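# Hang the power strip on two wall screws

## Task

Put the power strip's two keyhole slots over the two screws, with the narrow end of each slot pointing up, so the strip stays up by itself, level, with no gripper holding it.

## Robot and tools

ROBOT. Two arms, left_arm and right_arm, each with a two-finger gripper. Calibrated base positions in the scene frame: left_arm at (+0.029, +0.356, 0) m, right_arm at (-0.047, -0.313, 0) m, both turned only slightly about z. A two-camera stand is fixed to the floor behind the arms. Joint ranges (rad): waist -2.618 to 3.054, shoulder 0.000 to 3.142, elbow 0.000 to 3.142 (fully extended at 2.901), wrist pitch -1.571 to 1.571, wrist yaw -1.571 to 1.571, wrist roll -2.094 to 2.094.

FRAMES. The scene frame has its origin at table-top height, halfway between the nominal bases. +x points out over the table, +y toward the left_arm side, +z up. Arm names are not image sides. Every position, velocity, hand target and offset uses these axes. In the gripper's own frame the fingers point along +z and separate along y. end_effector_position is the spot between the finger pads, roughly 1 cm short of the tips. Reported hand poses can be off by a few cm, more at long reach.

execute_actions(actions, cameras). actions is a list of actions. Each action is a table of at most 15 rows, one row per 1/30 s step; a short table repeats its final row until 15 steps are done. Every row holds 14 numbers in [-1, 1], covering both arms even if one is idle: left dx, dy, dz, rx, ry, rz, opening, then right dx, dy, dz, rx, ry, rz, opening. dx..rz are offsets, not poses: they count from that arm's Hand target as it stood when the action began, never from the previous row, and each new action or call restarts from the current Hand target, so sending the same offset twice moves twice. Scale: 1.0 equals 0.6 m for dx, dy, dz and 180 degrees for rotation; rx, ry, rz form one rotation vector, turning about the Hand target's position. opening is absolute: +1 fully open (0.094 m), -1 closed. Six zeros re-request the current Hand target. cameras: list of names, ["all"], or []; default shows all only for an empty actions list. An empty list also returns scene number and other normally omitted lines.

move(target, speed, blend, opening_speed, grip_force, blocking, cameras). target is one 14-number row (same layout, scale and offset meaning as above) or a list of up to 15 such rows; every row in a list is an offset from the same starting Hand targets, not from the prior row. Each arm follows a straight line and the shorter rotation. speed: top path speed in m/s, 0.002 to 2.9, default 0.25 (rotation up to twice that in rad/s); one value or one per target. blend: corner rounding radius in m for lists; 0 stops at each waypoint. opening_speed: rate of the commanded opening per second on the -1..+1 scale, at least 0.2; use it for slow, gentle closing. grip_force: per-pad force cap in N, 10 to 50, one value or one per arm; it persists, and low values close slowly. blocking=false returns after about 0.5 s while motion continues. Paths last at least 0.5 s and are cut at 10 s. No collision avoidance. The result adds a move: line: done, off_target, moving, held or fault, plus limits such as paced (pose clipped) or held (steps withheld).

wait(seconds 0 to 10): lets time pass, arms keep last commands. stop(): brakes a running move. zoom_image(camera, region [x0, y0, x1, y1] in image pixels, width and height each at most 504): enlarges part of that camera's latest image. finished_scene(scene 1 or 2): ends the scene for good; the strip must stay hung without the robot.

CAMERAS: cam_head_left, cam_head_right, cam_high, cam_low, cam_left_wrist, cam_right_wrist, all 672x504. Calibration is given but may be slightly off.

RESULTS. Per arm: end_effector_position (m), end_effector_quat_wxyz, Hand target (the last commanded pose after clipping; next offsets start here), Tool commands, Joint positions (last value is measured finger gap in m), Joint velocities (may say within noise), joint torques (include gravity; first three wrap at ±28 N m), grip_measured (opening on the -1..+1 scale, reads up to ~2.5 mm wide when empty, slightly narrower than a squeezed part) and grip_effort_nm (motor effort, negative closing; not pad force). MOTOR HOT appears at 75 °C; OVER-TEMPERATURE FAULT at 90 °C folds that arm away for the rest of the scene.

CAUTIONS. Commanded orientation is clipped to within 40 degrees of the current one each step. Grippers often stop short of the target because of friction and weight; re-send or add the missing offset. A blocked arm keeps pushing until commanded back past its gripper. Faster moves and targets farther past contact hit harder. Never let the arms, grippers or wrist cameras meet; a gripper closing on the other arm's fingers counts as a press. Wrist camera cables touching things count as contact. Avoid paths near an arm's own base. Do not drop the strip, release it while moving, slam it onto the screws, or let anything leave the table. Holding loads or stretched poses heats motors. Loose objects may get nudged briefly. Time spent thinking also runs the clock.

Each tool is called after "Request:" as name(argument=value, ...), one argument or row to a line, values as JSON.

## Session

Request:
execute_actions(
  actions=[],
)

Scene clock: 0.00 s.
left_arm: end_effector_position=(+0.3503, +0.2620, +0.1193) grip_measured=+1.000 grip_effort_nm=n/a end_effector_quat_wxyz=(+0.535, -0.083, +0.841, +0.017) | right_arm: end_effector_position=(+0.2302, -0.3443, +0.1043) grip_measured=+1.000 grip_effort_nm=n/a end_effector_quat_wxyz=(+0.458, +0.185, +0.869, +0.025)
Joint positions: left_arm=[-0.639 1.187 0.411 0.198 -0.673 -0.452 0.094] | right_arm=[-0.036 0.756 0.316 -0.18 0.071 0.315 0.094]
Joint velocities: within noise
Joint torques (N m): no reading
Heat: left arm: 36 °C; right arm: 41 °C.
Hand target: left_arm +0.3532, +0.2612, +0.1281; +0.544, -0.089, +0.834, +0.013 | right_arm +0.2355, -0.3451, +0.1170; +0.475, +0.184, +0.860, +0.026
Tool commands: left_gripper/opening=+1.0 right_gripper/opening=+1.0
camera_calibration:
cam_left_wrist: T_world_to_cam=[[0.13821, -0.988868, 0.0551154, 0.205136], [-0.764876, -0.141925, -0.628348, 0.414928], [0.629176, 0.0446876, -0.775977, -0.0502862], [0, 0, 0, 1]] pos_world=[0.320656, 0.263988, 0.210392]
cam_right_wrist: T_world_to_cam=[[-0.307481, -0.936218, -0.170151, -0.23737], [-0.813423, 0.351396, -0.463534, 0.395842], [0.493759, -0.00412297, -0.869589, 0.0700978], [0, 0, 0, 1]] pos_world=[0.214389, -0.361038, 0.204054]

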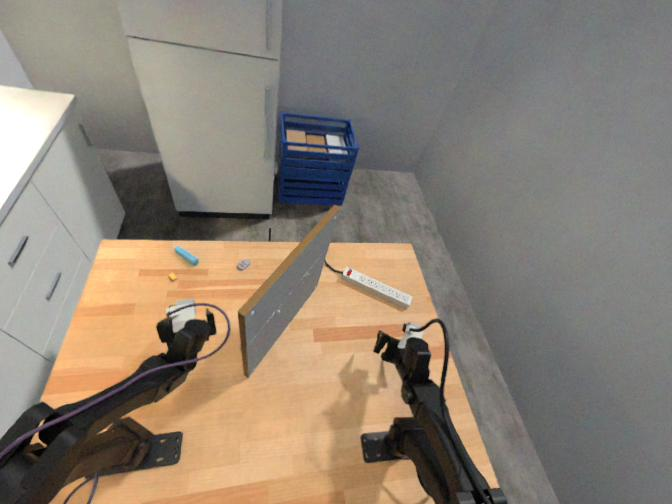

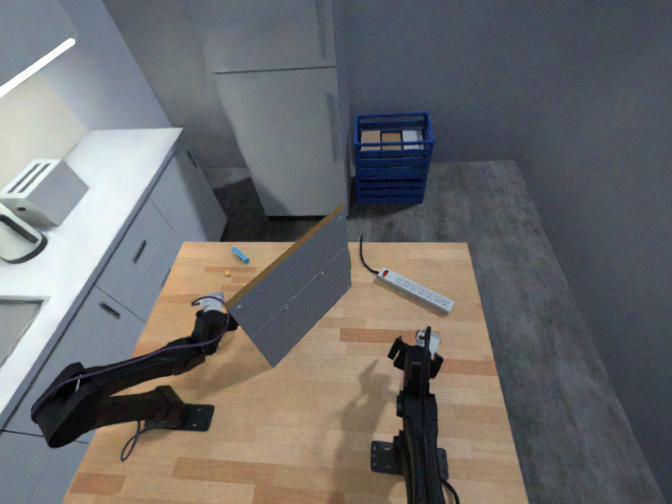

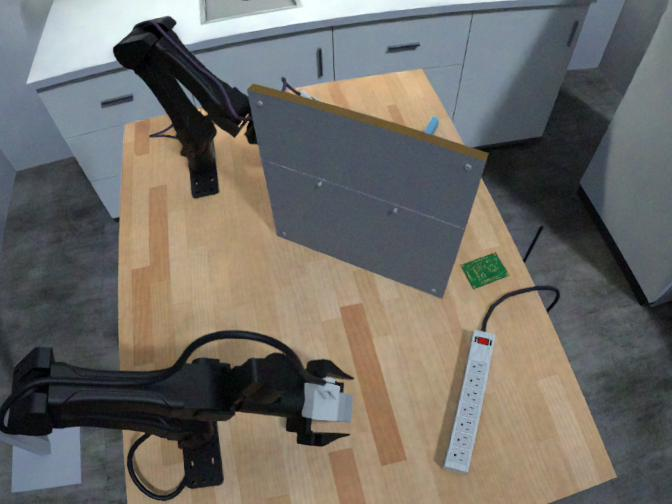

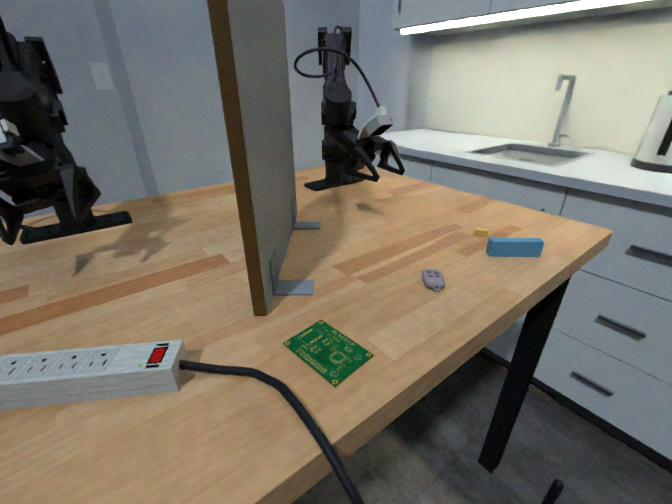

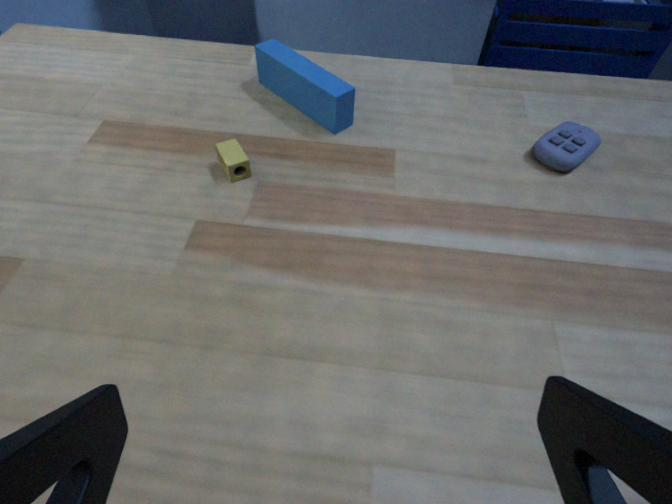

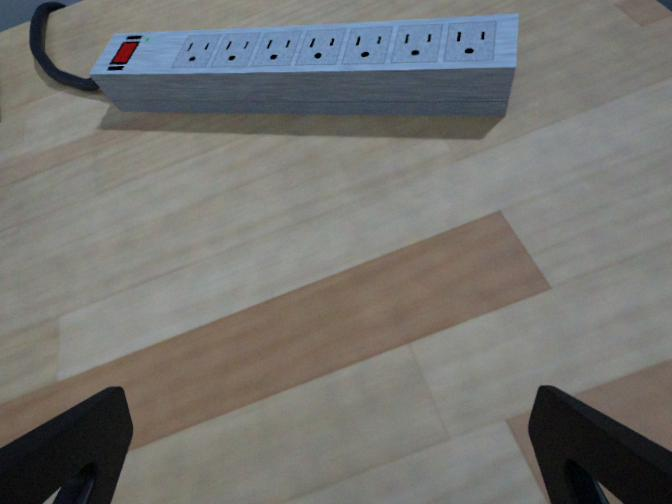

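Request:
execute_actions(
  actions=[],
)

Scene clock: 41.17 s.
left_arm: end_effector_position=(+0.3503, +0.2620, +0.1193) grip_measured=+1.000 grip_effort_nm=-0.02 end_effector_quat_wxyz=(+0.535, -0.083, +0.841, +0.017) | right_arm: end_effector_position=(+0.2300, -0.3443, +0.1041) grip_measured=+1.000 grip_effort_nm=0.01 end_effector_quat_wxyz=(+0.457, +0.186, +0.869, +0.025)
Joint positions: left_arm=[-0.639 1.187 0.411 0.198 -0.673 -0.452 0.094] | right_arm=[-0.036 0.756 0.316 -0.181 0.071 0.315 0.094]
Joint velocities: within noise
Joint torques (N m): left_arm=[-0.02 -3.86 6.95 1.73 -0.25 -0.01] | right_arm=[-0.24 -1.17 8.73 1.47 0.06 -0.04]
Heat: left arm: 37 °C; right arm: 45 °C.
Hand target: left_arm +0.3532, +0.2612, +0.1281; +0.544, -0.089, +0.834, +0.013 | right_arm +0.2354, -0.3451, +0.1170; +0.475, +0.184, +0.860, +0.026
Tool commands: left_gripper/opening=+1.0 right_gripper/opening=+1.0
camera_calibration:
cam_left_wrist: T_world_to_cam=[[0.13821, -0.988868, 0.0551154, 0.205136], [-0.764876, -0.141925, -0.628348, 0.414928], [0.629176, 0.0446876, -0.775977, -0.0502862], [0, 0, 0, 1]] pos_world=[0.320656, 0.263988, 0.210392]
cam_right_wrist: T_world_to_cam=[[-0.307727, -0.936178, -0.169927, -0.237381], [-0.813946, 0.351504, -0.462533, 0.395703], [0.492743, -0.00402212, -0.870166, 0.0702951], [0, 0, 0, 1]] pos_world=[0.214395, -0.361039, 0.203856]

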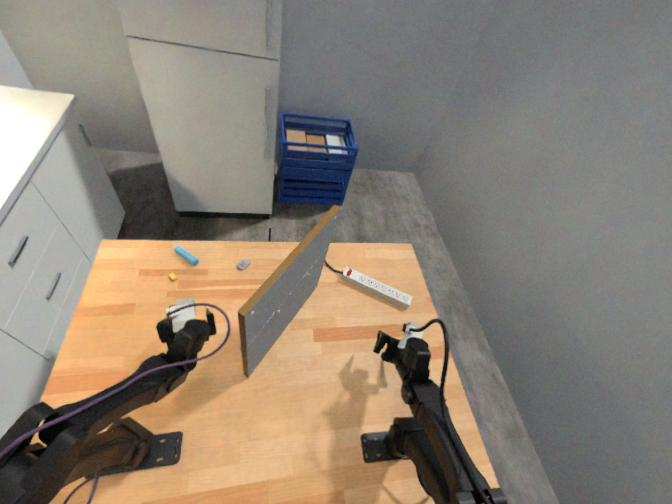

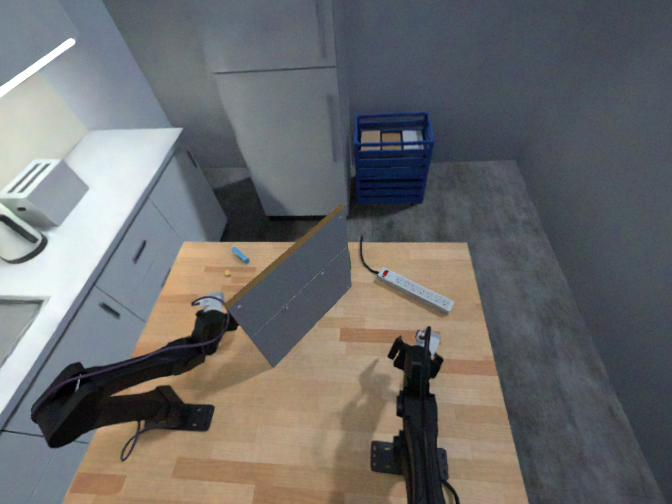

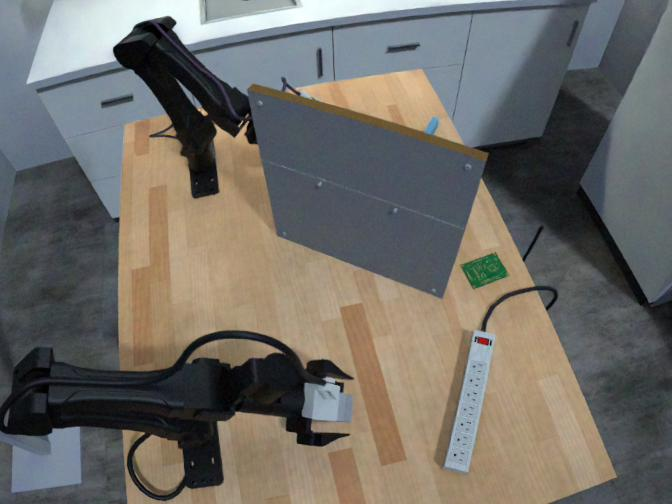

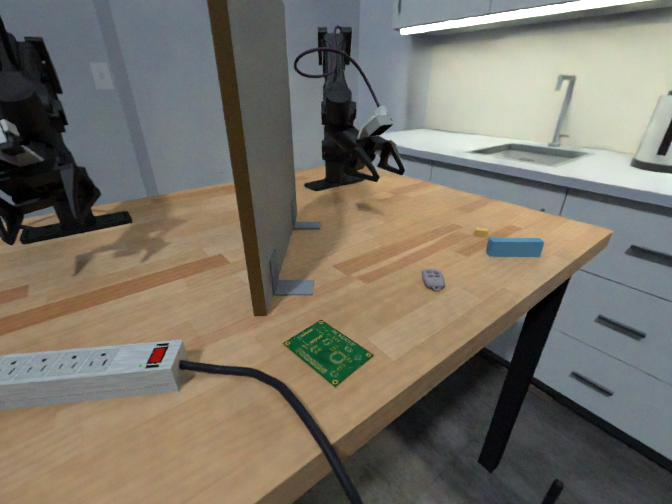

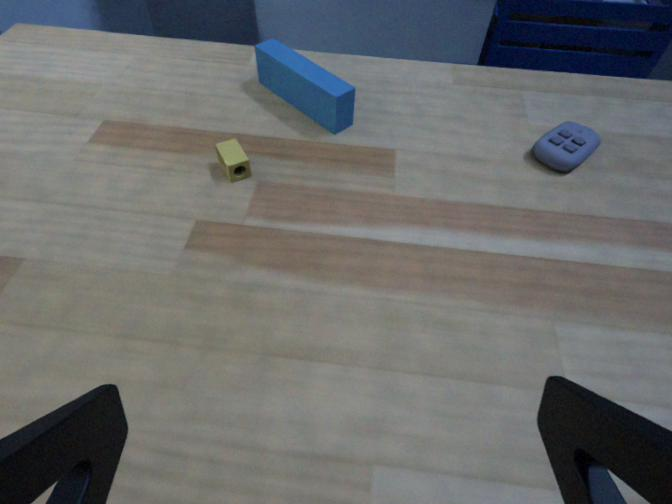

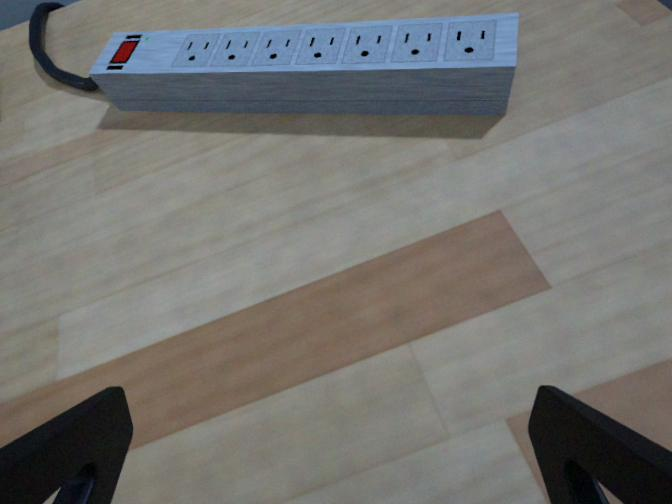

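Request:
move(
  target=[-0.255,0.098,0.287,0,0,0,0.9,0.341,-0.025,0.105,-0.194,0.286,0.436,1],
  cameras=["cam_right_wrist","cam_head_right","cam_high"],
)

Scene clock: 76.70 s.
left_arm: end_effector_position=(+0.2019, +0.3152, +0.2888) grip_measured=+0.902 grip_effort_nm=-0.12 end_effector_quat_wxyz=(+0.516, -0.054, +0.855, -0.012) | right_arm: end_effector_position=(+0.4355, -0.3612, +0.1756) grip_measured=+1.000 grip_effort_nm=0.00 end_effector_quat_wxyz=(+0.089, -0.506, +0.855, -0.064)
Joint positions: left_arm=[-1.32 0.703 1.093 -1.569 -1.042 -1.21 0.089] | right_arm=[-0.069 2.351 2.579 -1.58 -0.003 -1.171 0.094]
Joint torques (N m): left_arm=[0.51 1.36 7.82 0.76 -0.53 -0.09] | right_arm=[0.09 -10.21 8.95 0.32 0.01 -0.12]
Heat: left arm: 38 °C; right arm: 45 °C.
Hand target: left_arm +0.2003, +0.3200, +0.3003; +0.544, -0.089, +0.834, +0.013 | right_arm +0.4400, -0.3600, +0.1798; -0.001, -0.516, +0.857, -0.001
Off the commanded pose: left_arm 0.013 m, 6 deg | right_arm 0.006 m, 13 deg.
joint sent to its limit (left arm) — joint 4 (wrist pitch), lower limit. The joint targets are off in orientation, not in position.
joint sent to its limit (right arm) — joint 4 (wrist pitch), lower limit. The joint targets are off in orientation, not in position.
move: off_target (left_arm, right_arm)
camera_calibration:
cam_right_wrist: T_world_to_cam=[[0.862475, -0.450176, 0.231254, -0.582317], [-0.505342, -0.791008, 0.344869, -0.086882], [0.0276717, -0.414304, -0.909718, 0.0924715], [0, 0, 0, 1]] pos_world=[0.45577, -0.292558, 0.248749]
Images, in order (width x height): cam_head_right 672x504, cam_high 672x504, cam_right_wrist 672x504.

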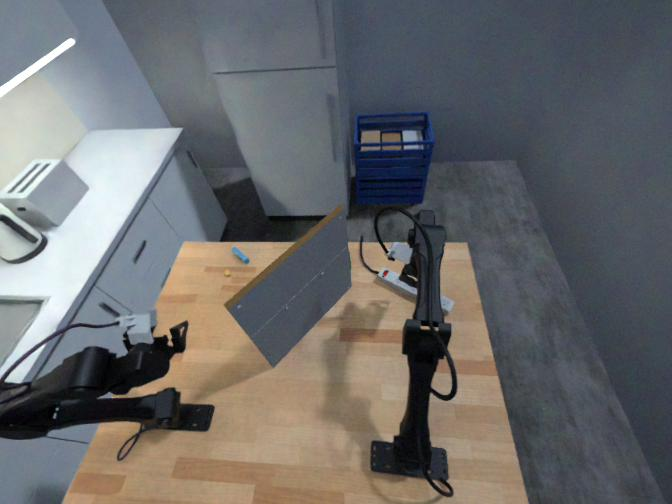

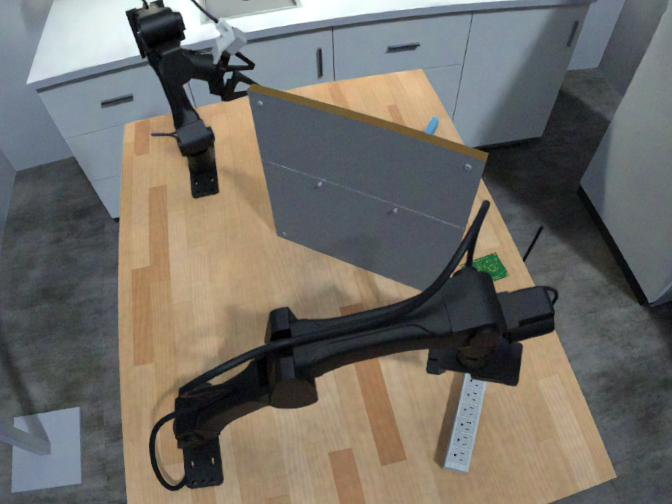

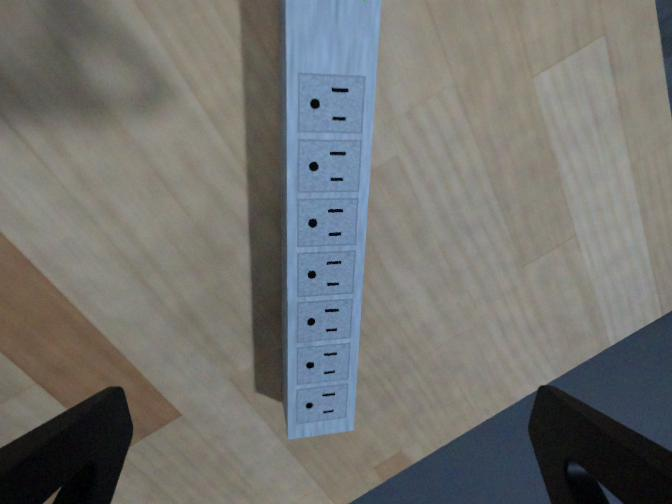

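Request:
move(
  target=[
    [-0.183,-0.25,0,-0.235,-0.025,-0.015,0.9,0.037,-0.032,-0.15,0,0,0,1],
    [-0.163,-0.447,0.015,-0.469,-0.049,-0.03,0.9,0.037,-0.032,-0.15,0,0,0,1],
  ],
  cameras=["cam_right_wrist","cam_left_wrist"],
  blend=[0.03,0],
)

Scene clock: 94.97 s.
left_arm: end_effector_position=(+0.1015, +0.0531, +0.2966) grip_measured=+0.902 grip_effort_nm=-0.12 end_effector_quat_wxyz=(+0.400, -0.378, +0.602, -0.578) | right_arm: end_effector_position=(+0.4577, -0.3756, +0.0855) grip_measured=+1.000 grip_effort_nm=0.00 end_effector_quat_wxyz=(+0.036, -0.513, +0.857, -0.027)
Joint positions: left_arm=[-1.966 1.268 0.896 -0.213 -1.549 -2.11 0.089] | right_arm=[-0.092 2.617 2.718 -1.581 -0.001 -1.203 0.094]
Joint torques (N m): left_arm=[0.4 -3.28 9.84 1.25 -0.51 -0.03] | right_arm=[-0.61 -11.67 8.92 0.15 0 -0.09]
Heat: left arm: 38 °C; right arm: 44 °C.
Hand target: left_arm +0.1024, +0.0517, +0.3094; +0.400, -0.396, +0.589, -0.580 | right_arm +0.4623, -0.3792, +0.0898; -0.001, -0.516, +0.857, -0.001
Off the commanded pose: left_arm 0.013 m, 3 deg | right_arm 0.007 m, 5 deg.
joint sent to its limit (left arm) — joint 6 (wrist roll), lower limit. The joint targets still meet the commanded pose.
joint sent to its limit (right arm) — joint 4 (wrist pitch), lower limit. The joint targets are off in orientation, not in position.
move: off_target (left_arm, right_arm)
camera_calibration:
cam_left_wrist: T_world_to_cam=[[-0.0266572, -0.0521546, 0.998283, -0.289588], [-0.753203, -0.655538, -0.054361, 0.162357], [0.657247, -0.753359, -0.0218082, 0.068963], [0, 0, 0, 1]] pos_world=[0.0692427, 0.143282, 0.299421]
cam_right_wrist: T_world_to_cam=[[0.888788, -0.443728, 0.114728, -0.586864], [-0.450188, -0.798277, 0.400106, -0.0887137], [-0.0859528, -0.407258, -0.909259, 0.0585295], [0, 0, 0, 1]] pos_world=[0.48669, -0.307389, 0.156043]
Images, in order (width x height): cam_left_wrist 672x504, cam_right_wrist 672x504.

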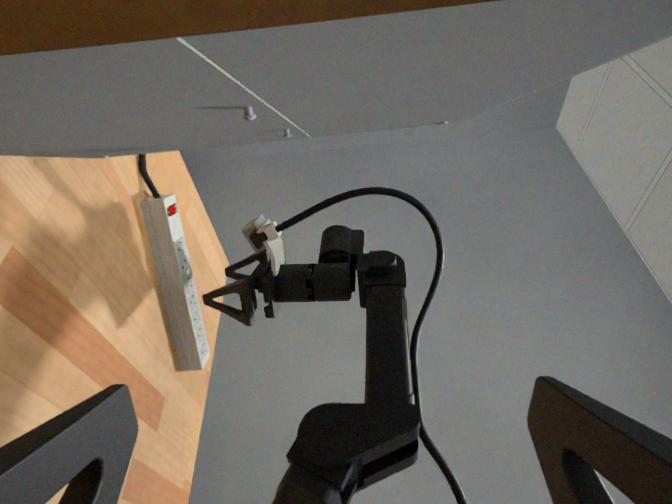

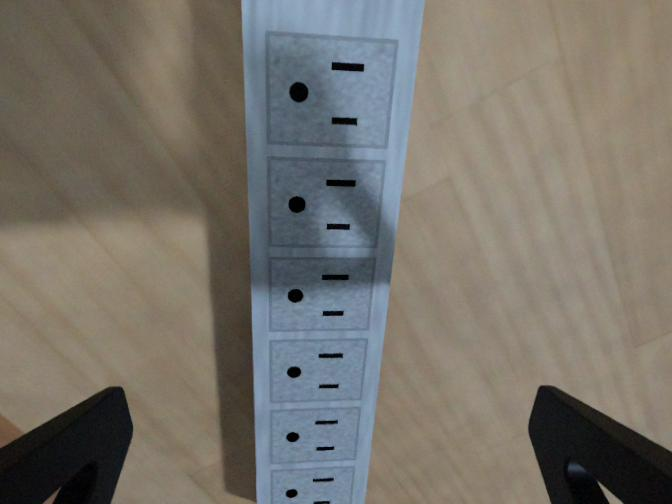

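Request:
move(
  target=[0,0,0,0,0,0,0.9,-0.002,-0.017,-0.105,0,0,0,1],
  cameras=["cam_right_wrist","cam_left_wrist","cam_low"],
  speed=0.12,
)

Request:
move(
  target=[0,0,0,0,0,0,0.9,0,0,0,0,0,0,-0.35],
  opening_speed=0.7,
  cameras=["cam_right_wrist","cam_low"],
)

Scene clock: 106.07 s.
left_arm: end_effector_position=(+0.1016, +0.0531, +0.2967) grip_measured=+0.902 grip_effort_nm=-0.12 end_effector_quat_wxyz=(+0.400, -0.379, +0.602, -0.578) | right_arm: end_effector_position=(+0.4571, -0.3866, +0.0200) grip_measured=+1.000 grip_effort_nm=0.00 end_effector_quat_wxyz=(-0.004, -0.513, +0.859, +0.003)
Joint positions: left_arm=[-1.966 1.268 0.896 -0.212 -1.55 -2.11 0.089] | right_arm=[-0.113 2.782 2.778 -1.577 0 -1.223 0.094]
Joint torques (N m): left_arm=[0.39 -3.29 9.85 1.26 -0.49 -0.02] | right_arm=[-0.47 -13 8.88 -0.04 0 -0.13]
Heat: left arm: 40 °C; right arm: 45 °C.
Hand target: left_arm +0.1024, +0.0517, +0.3094; +0.400, -0.396, +0.589, -0.580 | right_arm +0.4611, -0.3894, +0.0269; +0.000, -0.516, +0.857, -0.001
Off the commanded pose: left_arm 0.013 m, 3 deg | right_arm 0.008 m, 1 deg.
joint sent to its limit (left arm) — joint 6 (wrist roll), lower limit. The joint targets still meet the commanded pose.
joint sent to its limit (right arm) — joint 4 (wrist pitch), lower limit. The joint targets still meet the commanded pose.
move: off_target (left_arm)
camera_calibration:
cam_left_wrist: T_world_to_cam=[[-0.0265304, -0.0513922, 0.998326, -0.289723], [-0.753017, -0.6558, -0.0537709, 0.16213], [0.657465, -0.753184, -0.0213006, 0.0688357], [0, 0, 0, 1]] pos_world=[0.069143, 0.143281, 0.299422]
cam_right_wrist: T_world_to_cam=[[0.894697, -0.44621, 0.0203706, -0.585361], [-0.409956, -0.802187, 0.434088, -0.0920811], [-0.177353, -0.396728, -0.90064, 0.0401084], [0, 0, 0, 1]] pos_world=[0.493084, -0.319148, 0.0880187]
Images, in order (width x height): cam_low 672x504, cam_left_wrist 672x504, cam_right_wrist 672x504.

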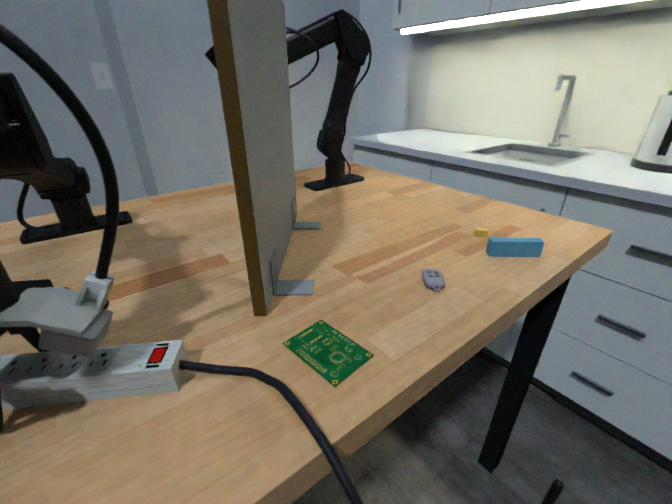

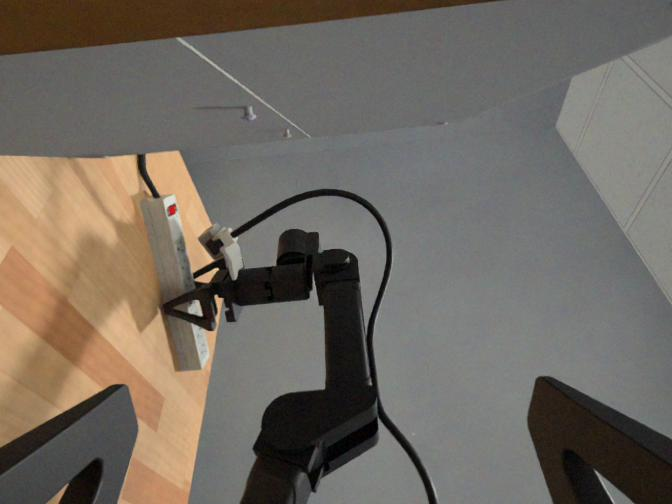

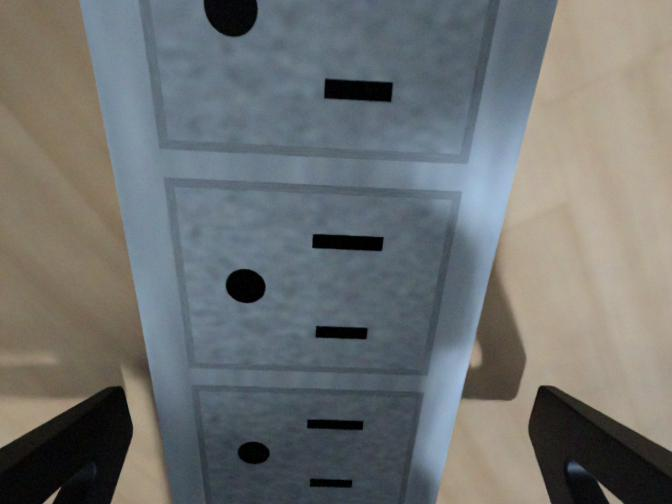

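Scene clock: 108.20 s.
left_arm: end_effector_position=(+0.1016, +0.0531, +0.2967) grip_measured=+0.902 grip_effort_nm=-0.12 end_effector_quat_wxyz=(+0.400, -0.379, +0.602, -0.578) | right_arm: end_effector_position=(+0.4553, -0.3864, +0.0200) grip_measured=-0.072 grip_effort_nm=-1.02 end_effector_quat_wxyz=(-0.007, -0.513, +0.858, +0.005)
Joint positions: left_arm=[-1.966 1.268 0.896 -0.212 -1.55 -2.11 0.089] | right_arm=[-0.113 2.782 2.778 -1.584 0.001 -1.223 0.044]
Joint torques (N m): left_arm=[0.39 -3.28 9.84 1.26 -0.5 -0.03] | right_arm=[-0.47 -12.86 8.85 0 0.03 -0.09]
Heat: left arm: 40 °C; right arm: 44 °C.
Hand target: left_arm +0.1024, +0.0517, +0.3094; +0.400, -0.396, +0.589, -0.580 | right_arm +0.4611, -0.3894, +0.0269; +0.000, -0.516, +0.857, -0.001
Off the commanded pose: left_arm 0.013 m, 3 deg | right_arm 0.010 m, 1 deg.
joint sent to its limit (left arm) — joint 6 (wrist roll), lower limit. The joint targets still meet the commanded pose.
joint sent to its limit (right arm) — joint 4 (wrist pitch), lower limit. The joint targets still meet the commanded pose.
move: off_target (left_arm)
camera_calibration:
cam_right_wrist: T_world_to_cam=[[0.895143, -0.445572, 0.0136181, -0.583468], [-0.40624, -0.802786, 0.436466, -0.0946182], [-0.183545, -0.396232, -0.899618, 0.0428673], [0, 0, 0, 1]] pos_world=[0.491717, -0.31895, 0.0878075]
Images, in order (width x height): cam_low 672x504, cam_right_wrist 672x504.

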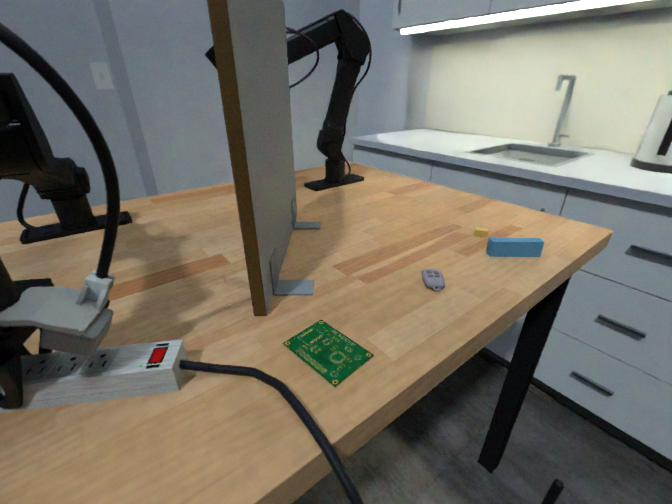

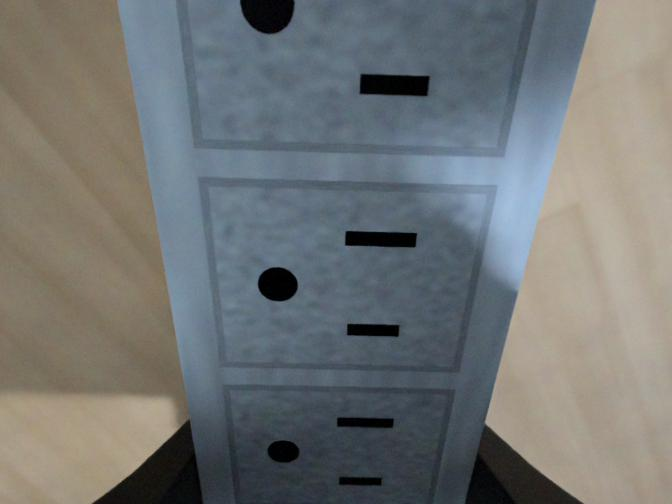

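Request:
move(
  target=[
    [0,0,0,0,0,0,0.9,-0.067,0.067,0.367,0,0,0,-0.35],
    [0,0,0,0,0,0,0.9,-0.133,0.12,0.533,0.620,-0.154,-0.620,-0.35],
  ],
  cameras=["cam_low","cam_head_right","cam_left_wrist"],
  speed=0.3,
  blend=[0.04,0],
)

Scene clock: 136.50 s.
left_arm: end_effector_position=(+0.1016, +0.0531, +0.2967) grip_measured=+0.902 grip_effort_nm=-0.12 end_effector_quat_wxyz=(+0.400, -0.379, +0.602, -0.578) | right_arm: end_effector_position=(+0.3814, -0.3055, +0.2997) grip_measured=-0.073 grip_effort_nm=-1.03 end_effector_quat_wxyz=(+0.429, +0.535, +0.544, +0.483)
Joint positions: left_arm=[-1.966 1.268 0.896 -0.212 -1.55 -2.11 0.089] | right_arm=[0.012 1.226 0.882 0.178 -0.088 1.606 0.044]
Joint torques (N m): left_arm=[0.38 -3.3 9.84 1.26 -0.5 -0.03] | right_arm=[0.12 -6.94 8.2 2.59 0.6 -0.29]
Heat: left arm: 41 °C; right arm: 43 °C.
Hand target: left_arm +0.1024, +0.0517, +0.3094; +0.400, -0.396, +0.589, -0.580 | right_arm +0.3814, -0.3173, +0.3467; +0.499, +0.499, +0.502, +0.500
Off the commanded pose: left_arm 0.013 m, 3 deg | right_arm 0.049 m, 10 deg.
joint sent to its limit (left arm) — joint 6 (wrist roll), lower limit. The joint targets still meet the commanded pose.
move: off_target (left_arm, right_arm)
camera_calibration:
cam_left_wrist: T_world_to_cam=[[-0.0265304, -0.0513922, 0.998326, -0.289723], [-0.753017, -0.6558, -0.0537709, 0.16213], [0.657465, -0.753184, -0.0213006, 0.0688357], [0, 0, 0, 1]] pos_world=[0.069143, 0.143281, 0.299422]
Images, in order (width x height): cam_head_right 672x504, cam_low 672x504, cam_left_wrist 672x504.

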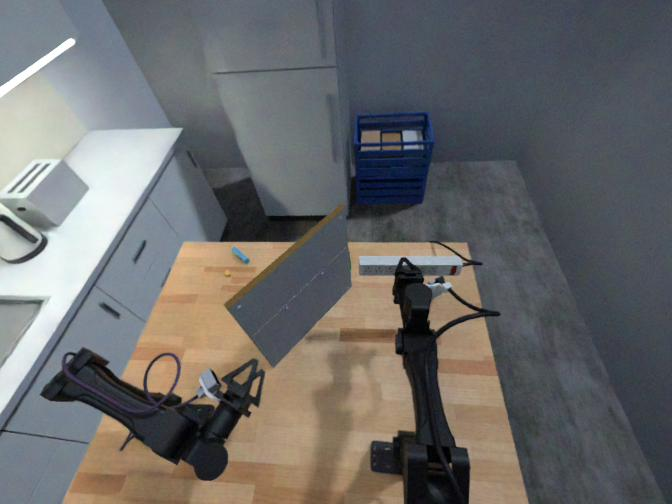

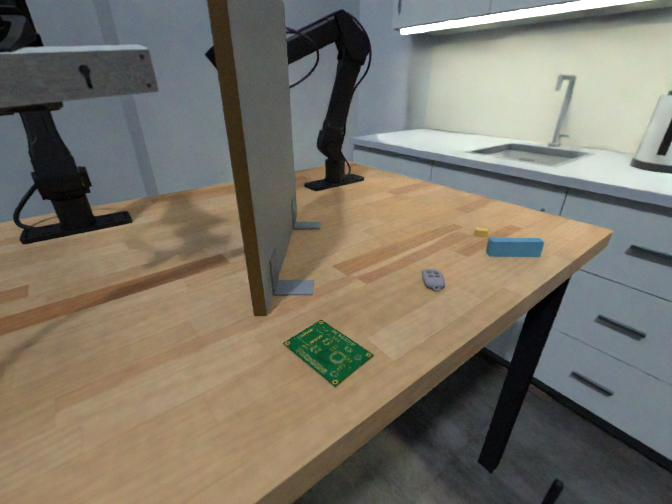

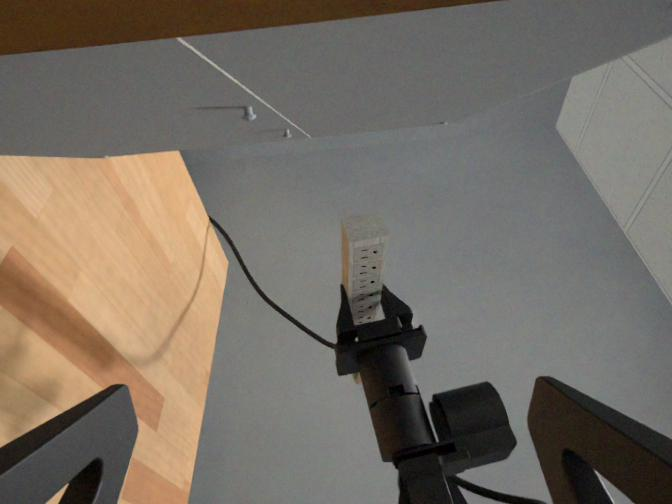

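Request:
zoom_image(
  camera="cam_low",
  region=[40, 30, 180, 120],
)

Request:
zoom_image(
  camera="cam_head_right",
  region=[330, 220, 500, 320],
)

Request:
zoom_image(
  camera="cam_head_right",
  region=[210, 190, 370, 380],
)

Request:
zoom_image(
  camera="cam_left_wrist",
  region=[170, 20, 470, 180],
)

Scaled by 3.600.

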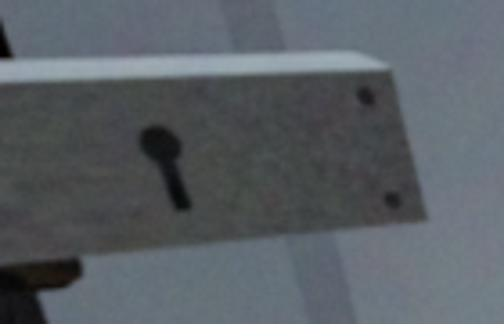

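Scaled by 2.965.

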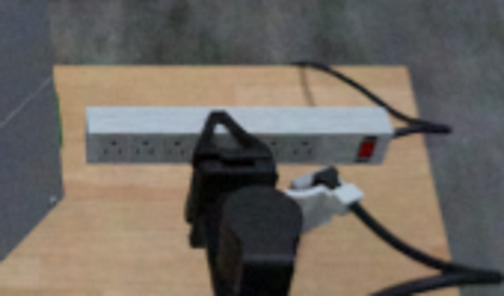

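Scaled by 2.653.

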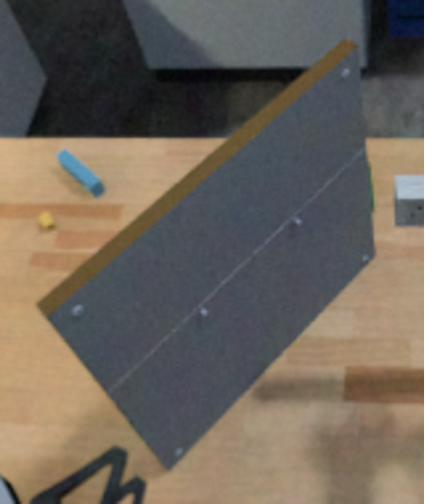

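Scaled by 1.680.

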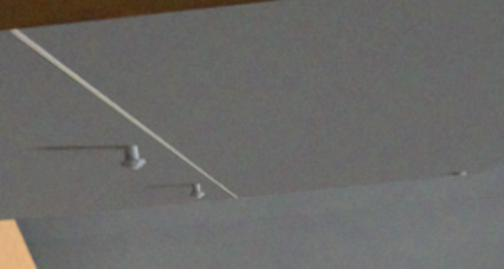

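Request:
move(
  target=[
    [-0.05,-0.033,0,0,0,0,0.9,-0.03,-0.03,0.03,-0.4525,-0.2125,0,-0.35],
    [-0.05,-0.033,0,0,0,0,0.9,-0.12,0.1,0.0,-0.905,-0.425,0,-0.35],
  ],
  cameras=["cam_high","cam_head_right","cam_left_wrist"],
  speed=0.3,
  blend=[0.02,0],
)

Scene clock: 184.90 s.
left_arm: end_effector_position=(+0.0752, +0.0338, +0.2977) grip_measured=+0.902 grip_effort_nm=-0.12 end_effector_quat_wxyz=(+0.385, -0.364, +0.608, -0.591) | right_arm: end_effector_position=(+0.3175, -0.2656, +0.3040) grip_measured=-0.073 grip_effort_nm=-1.03 end_effector_quat_wxyz=(+0.655, -0.663, +0.290, -0.215)
Joint positions: left_arm=[-2.028 1.345 0.95 -0.182 -1.563 -2.11 0.089] | right_arm=[-0.311 1.271 0.836 0.307 -1.182 -1.595 0.044]
Joint torques (N m): left_arm=[-0.46 -3.97 9.66 1.25 -0.49 0.01] | right_arm=[0.8 -7.56 12.44 1.37 -0.32 0.23]
Heat: left arm: 41 °C; right arm: 52 °C.
Hand target: left_arm +0.0724, +0.0320, +0.3094; +0.400, -0.396, +0.589, -0.580 | right_arm +0.3094, -0.2573, +0.3467; +0.665, -0.664, +0.241, -0.242
Off the commanded pose: left_arm 0.012 m, 5 deg | right_arm 0.044 m, 7 deg.
joint sent to its limit (left arm) — joint 5 (wrist yaw), lower limit. The joint targets are off in orientation, not in position.
move: off_target (left_arm, right_arm)
camera_calibration:
cam_left_wrist: T_world_to_cam=[[-0.0330863, -0.0412417, 0.998601, -0.292368], [-0.785241, -0.617044, -0.0515007, 0.130137], [0.618305, -0.785847, -0.011969, 0.0728379], [0, 0, 0, 1]] pos_world=[0.0474799, 0.125482, 0.299533]
Images, in order (width x height): cam_head_right 672x504, cam_high 672x504, cam_left_wrist 672x504.

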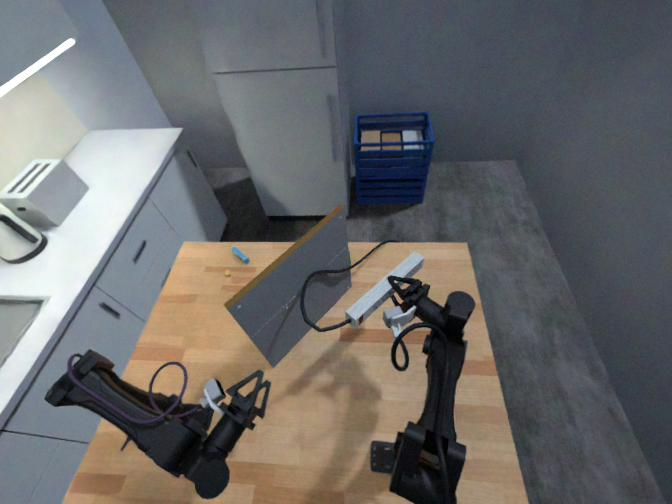

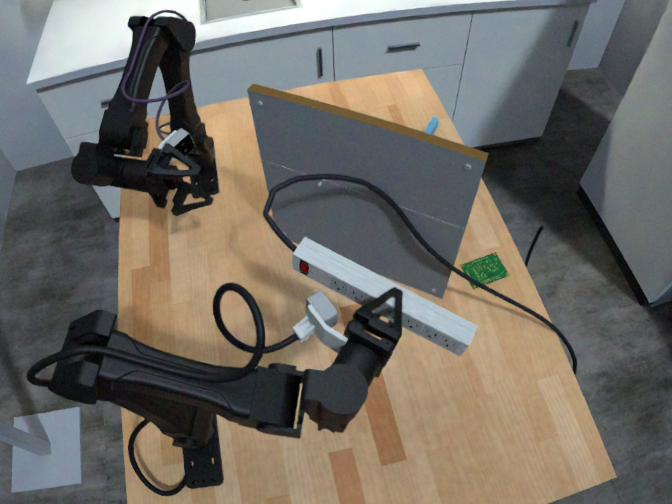

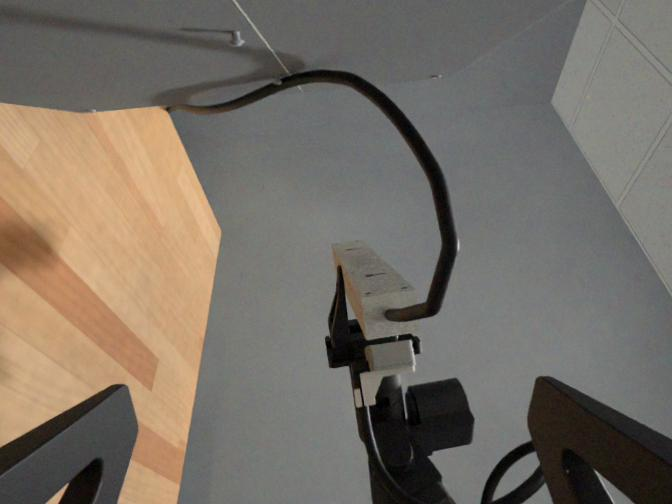

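Request:
move(
  target=[0,0,0,0,0,0,0.9,-0.07,0.05,0.25,0,0,0.09,-0.35],
  cameras=["cam_high","cam_head_right","cam_left_wrist"],
  speed=0.2,
)

Scene clock: 202.43 s.
left_arm: end_effector_position=(+0.0752, +0.0338, +0.2977) grip_measured=+0.902 grip_effort_nm=-0.12 end_effector_quat_wxyz=(+0.385, -0.364, +0.608, -0.591) | right_arm: end_effector_position=(+0.2809, -0.2359, +0.4804) grip_measured=-0.073 grip_effort_nm=-1.02 end_effector_quat_wxyz=(+0.690, -0.687, +0.159, -0.167)
Joint positions: left_arm=[-2.028 1.345 0.95 -0.182 -1.563 -2.11 0.089] | right_arm=[-0.298 1.338 1.506 -0.118 -1.436 -1.531 0.044]
Joint torques (N m): left_arm=[-0.46 -3.97 9.62 1.26 -0.49 0.01] | right_arm=[0.85 -4.18 10.84 0.75 -0.44 0.53]
Heat: left arm: 40 °C; right arm: 47 °C.
Hand target: left_arm +0.0724, +0.0320, +0.3094; +0.400, -0.396, +0.589, -0.580 | right_arm +0.2674, -0.2274, +0.4967; +0.693, -0.691, +0.145, -0.146
Off the commanded pose: left_arm 0.012 m, 5 deg | right_arm 0.023 m, 3 deg.
joint sent to its limit (left arm) — joint 5 (wrist yaw), lower limit. The joint targets are off in orientation, not in position.
move: off_target (left_arm, right_arm)
camera_calibration:
cam_left_wrist: T_world_to_cam=[[-0.0330863, -0.0412417, 0.998601, -0.292368], [-0.785241, -0.617044, -0.0515007, 0.130137], [0.618305, -0.785847, -0.011969, 0.0728379], [0, 0, 0, 1]] pos_world=[0.0474799, 0.125482, 0.299533]
Images, in order (width x height): cam_head_right 672x504, cam_high 672x504, cam_left_wrist 672x504.

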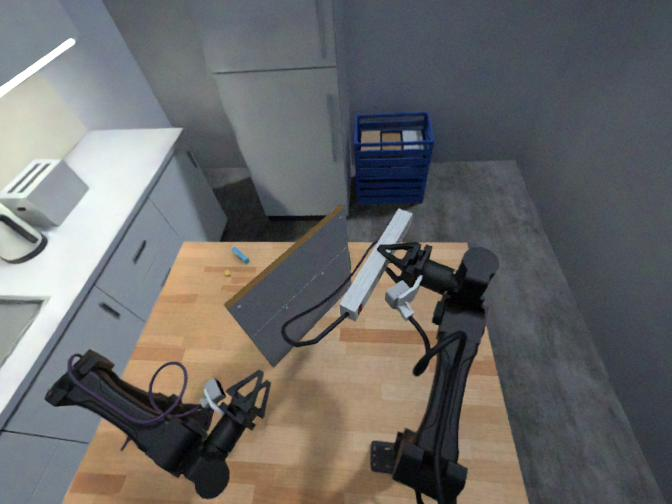

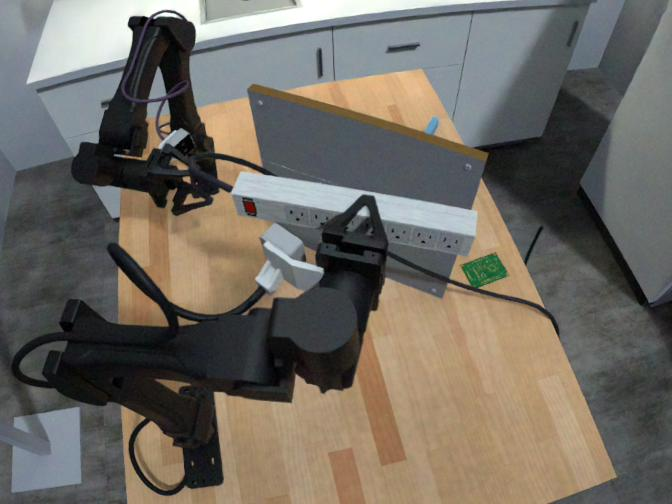

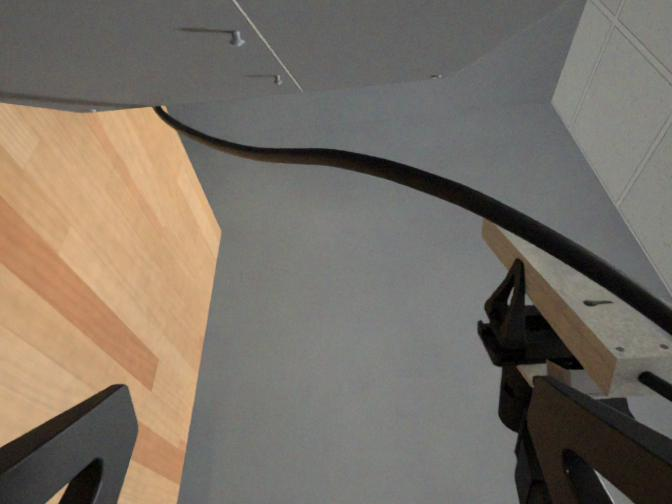

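Request:
move(
  target=[-0.03,0.12,0,0,0,0,0.9,0.005,0.2,0.02,0,0,0,-0.35],
  cameras=["cam_high","cam_head_right","cam_left_wrist"],
  speed=0.2,
)

Scene clock: 211.90 s.
left_arm: end_effector_position=(+0.0524, +0.0982, +0.3122) grip_measured=+0.902 grip_effort_nm=-0.12 end_effector_quat_wxyz=(+0.292, -0.312, +0.635, -0.644) | right_arm: end_effector_position=(+0.2852, -0.1113, +0.4742) grip_measured=-0.073 grip_effort_nm=-1.03 end_effector_quat_wxyz=(+0.671, -0.706, +0.177, -0.139)
Joint positions: left_arm=[-2.266 0.962 0.756 -0.256 -1.568 -2.064 0.089] | right_arm=[0.185 1.354 1.591 -0.343 -0.966 -1.616 0.044]
Joint torques (N m): left_arm=[-0.42 -2.84 5.11 1.02 -0.39 0.13] | right_arm=[0.34 -5.01 11.56 1.61 -0.38 0.46]
Heat: left arm: 40 °C; right arm: 46 °C.
Hand target: left_arm +0.0545, +0.1040, +0.3094; +0.400, -0.396, +0.589, -0.580 | right_arm +0.2705, -0.1074, +0.5087; +0.693, -0.691, +0.145, -0.146
Off the commanded pose: left_arm 0.007 m, 18 deg | right_arm 0.038 m, 5 deg.
joint sent to its limit (left arm) — joint 5 (wrist yaw), lower limit. The joint targets are off in orientation, not in position.
move: off_target (left_arm, right_arm)
camera_calibration:
cam_left_wrist: T_world_to_cam=[[0.000633013, 0.0235177, 0.999723, -0.313426], [-0.907566, -0.41978, 0.0104497, 0.12033], [0.419909, -0.907321, 0.0210782, 0.149709], [0, 0, 0, 1]] pos_world=[0.0465419, 0.193717, 0.308926]
Images, in order (width x height): cam_head_right 672x504, cam_high 672x504, cam_left_wrist 672x504.

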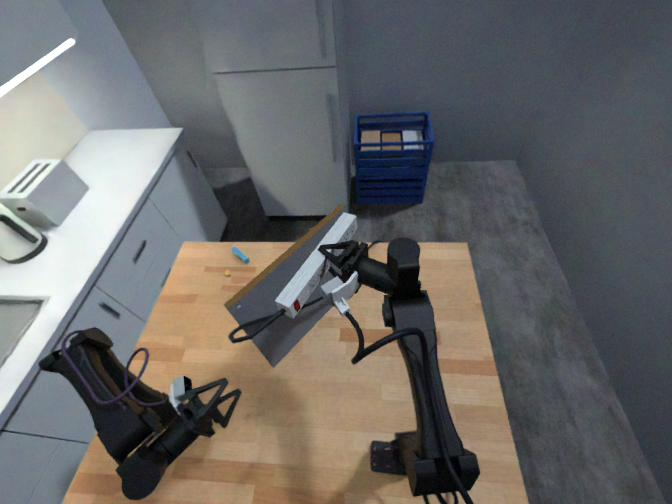

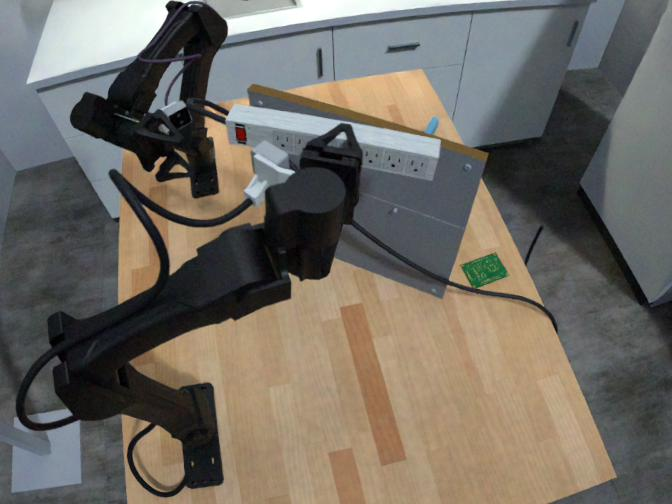

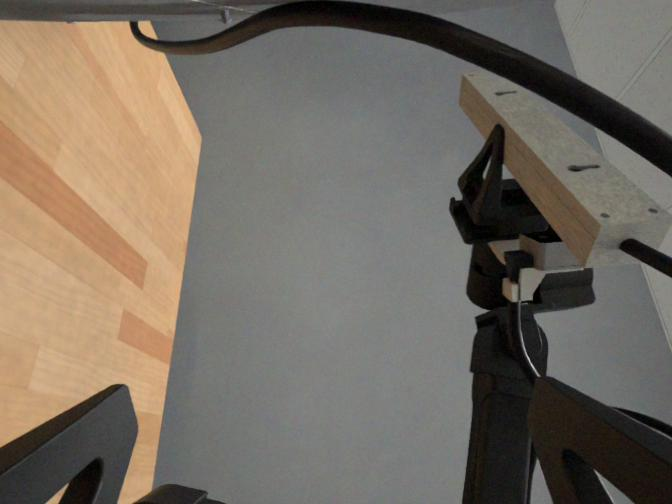

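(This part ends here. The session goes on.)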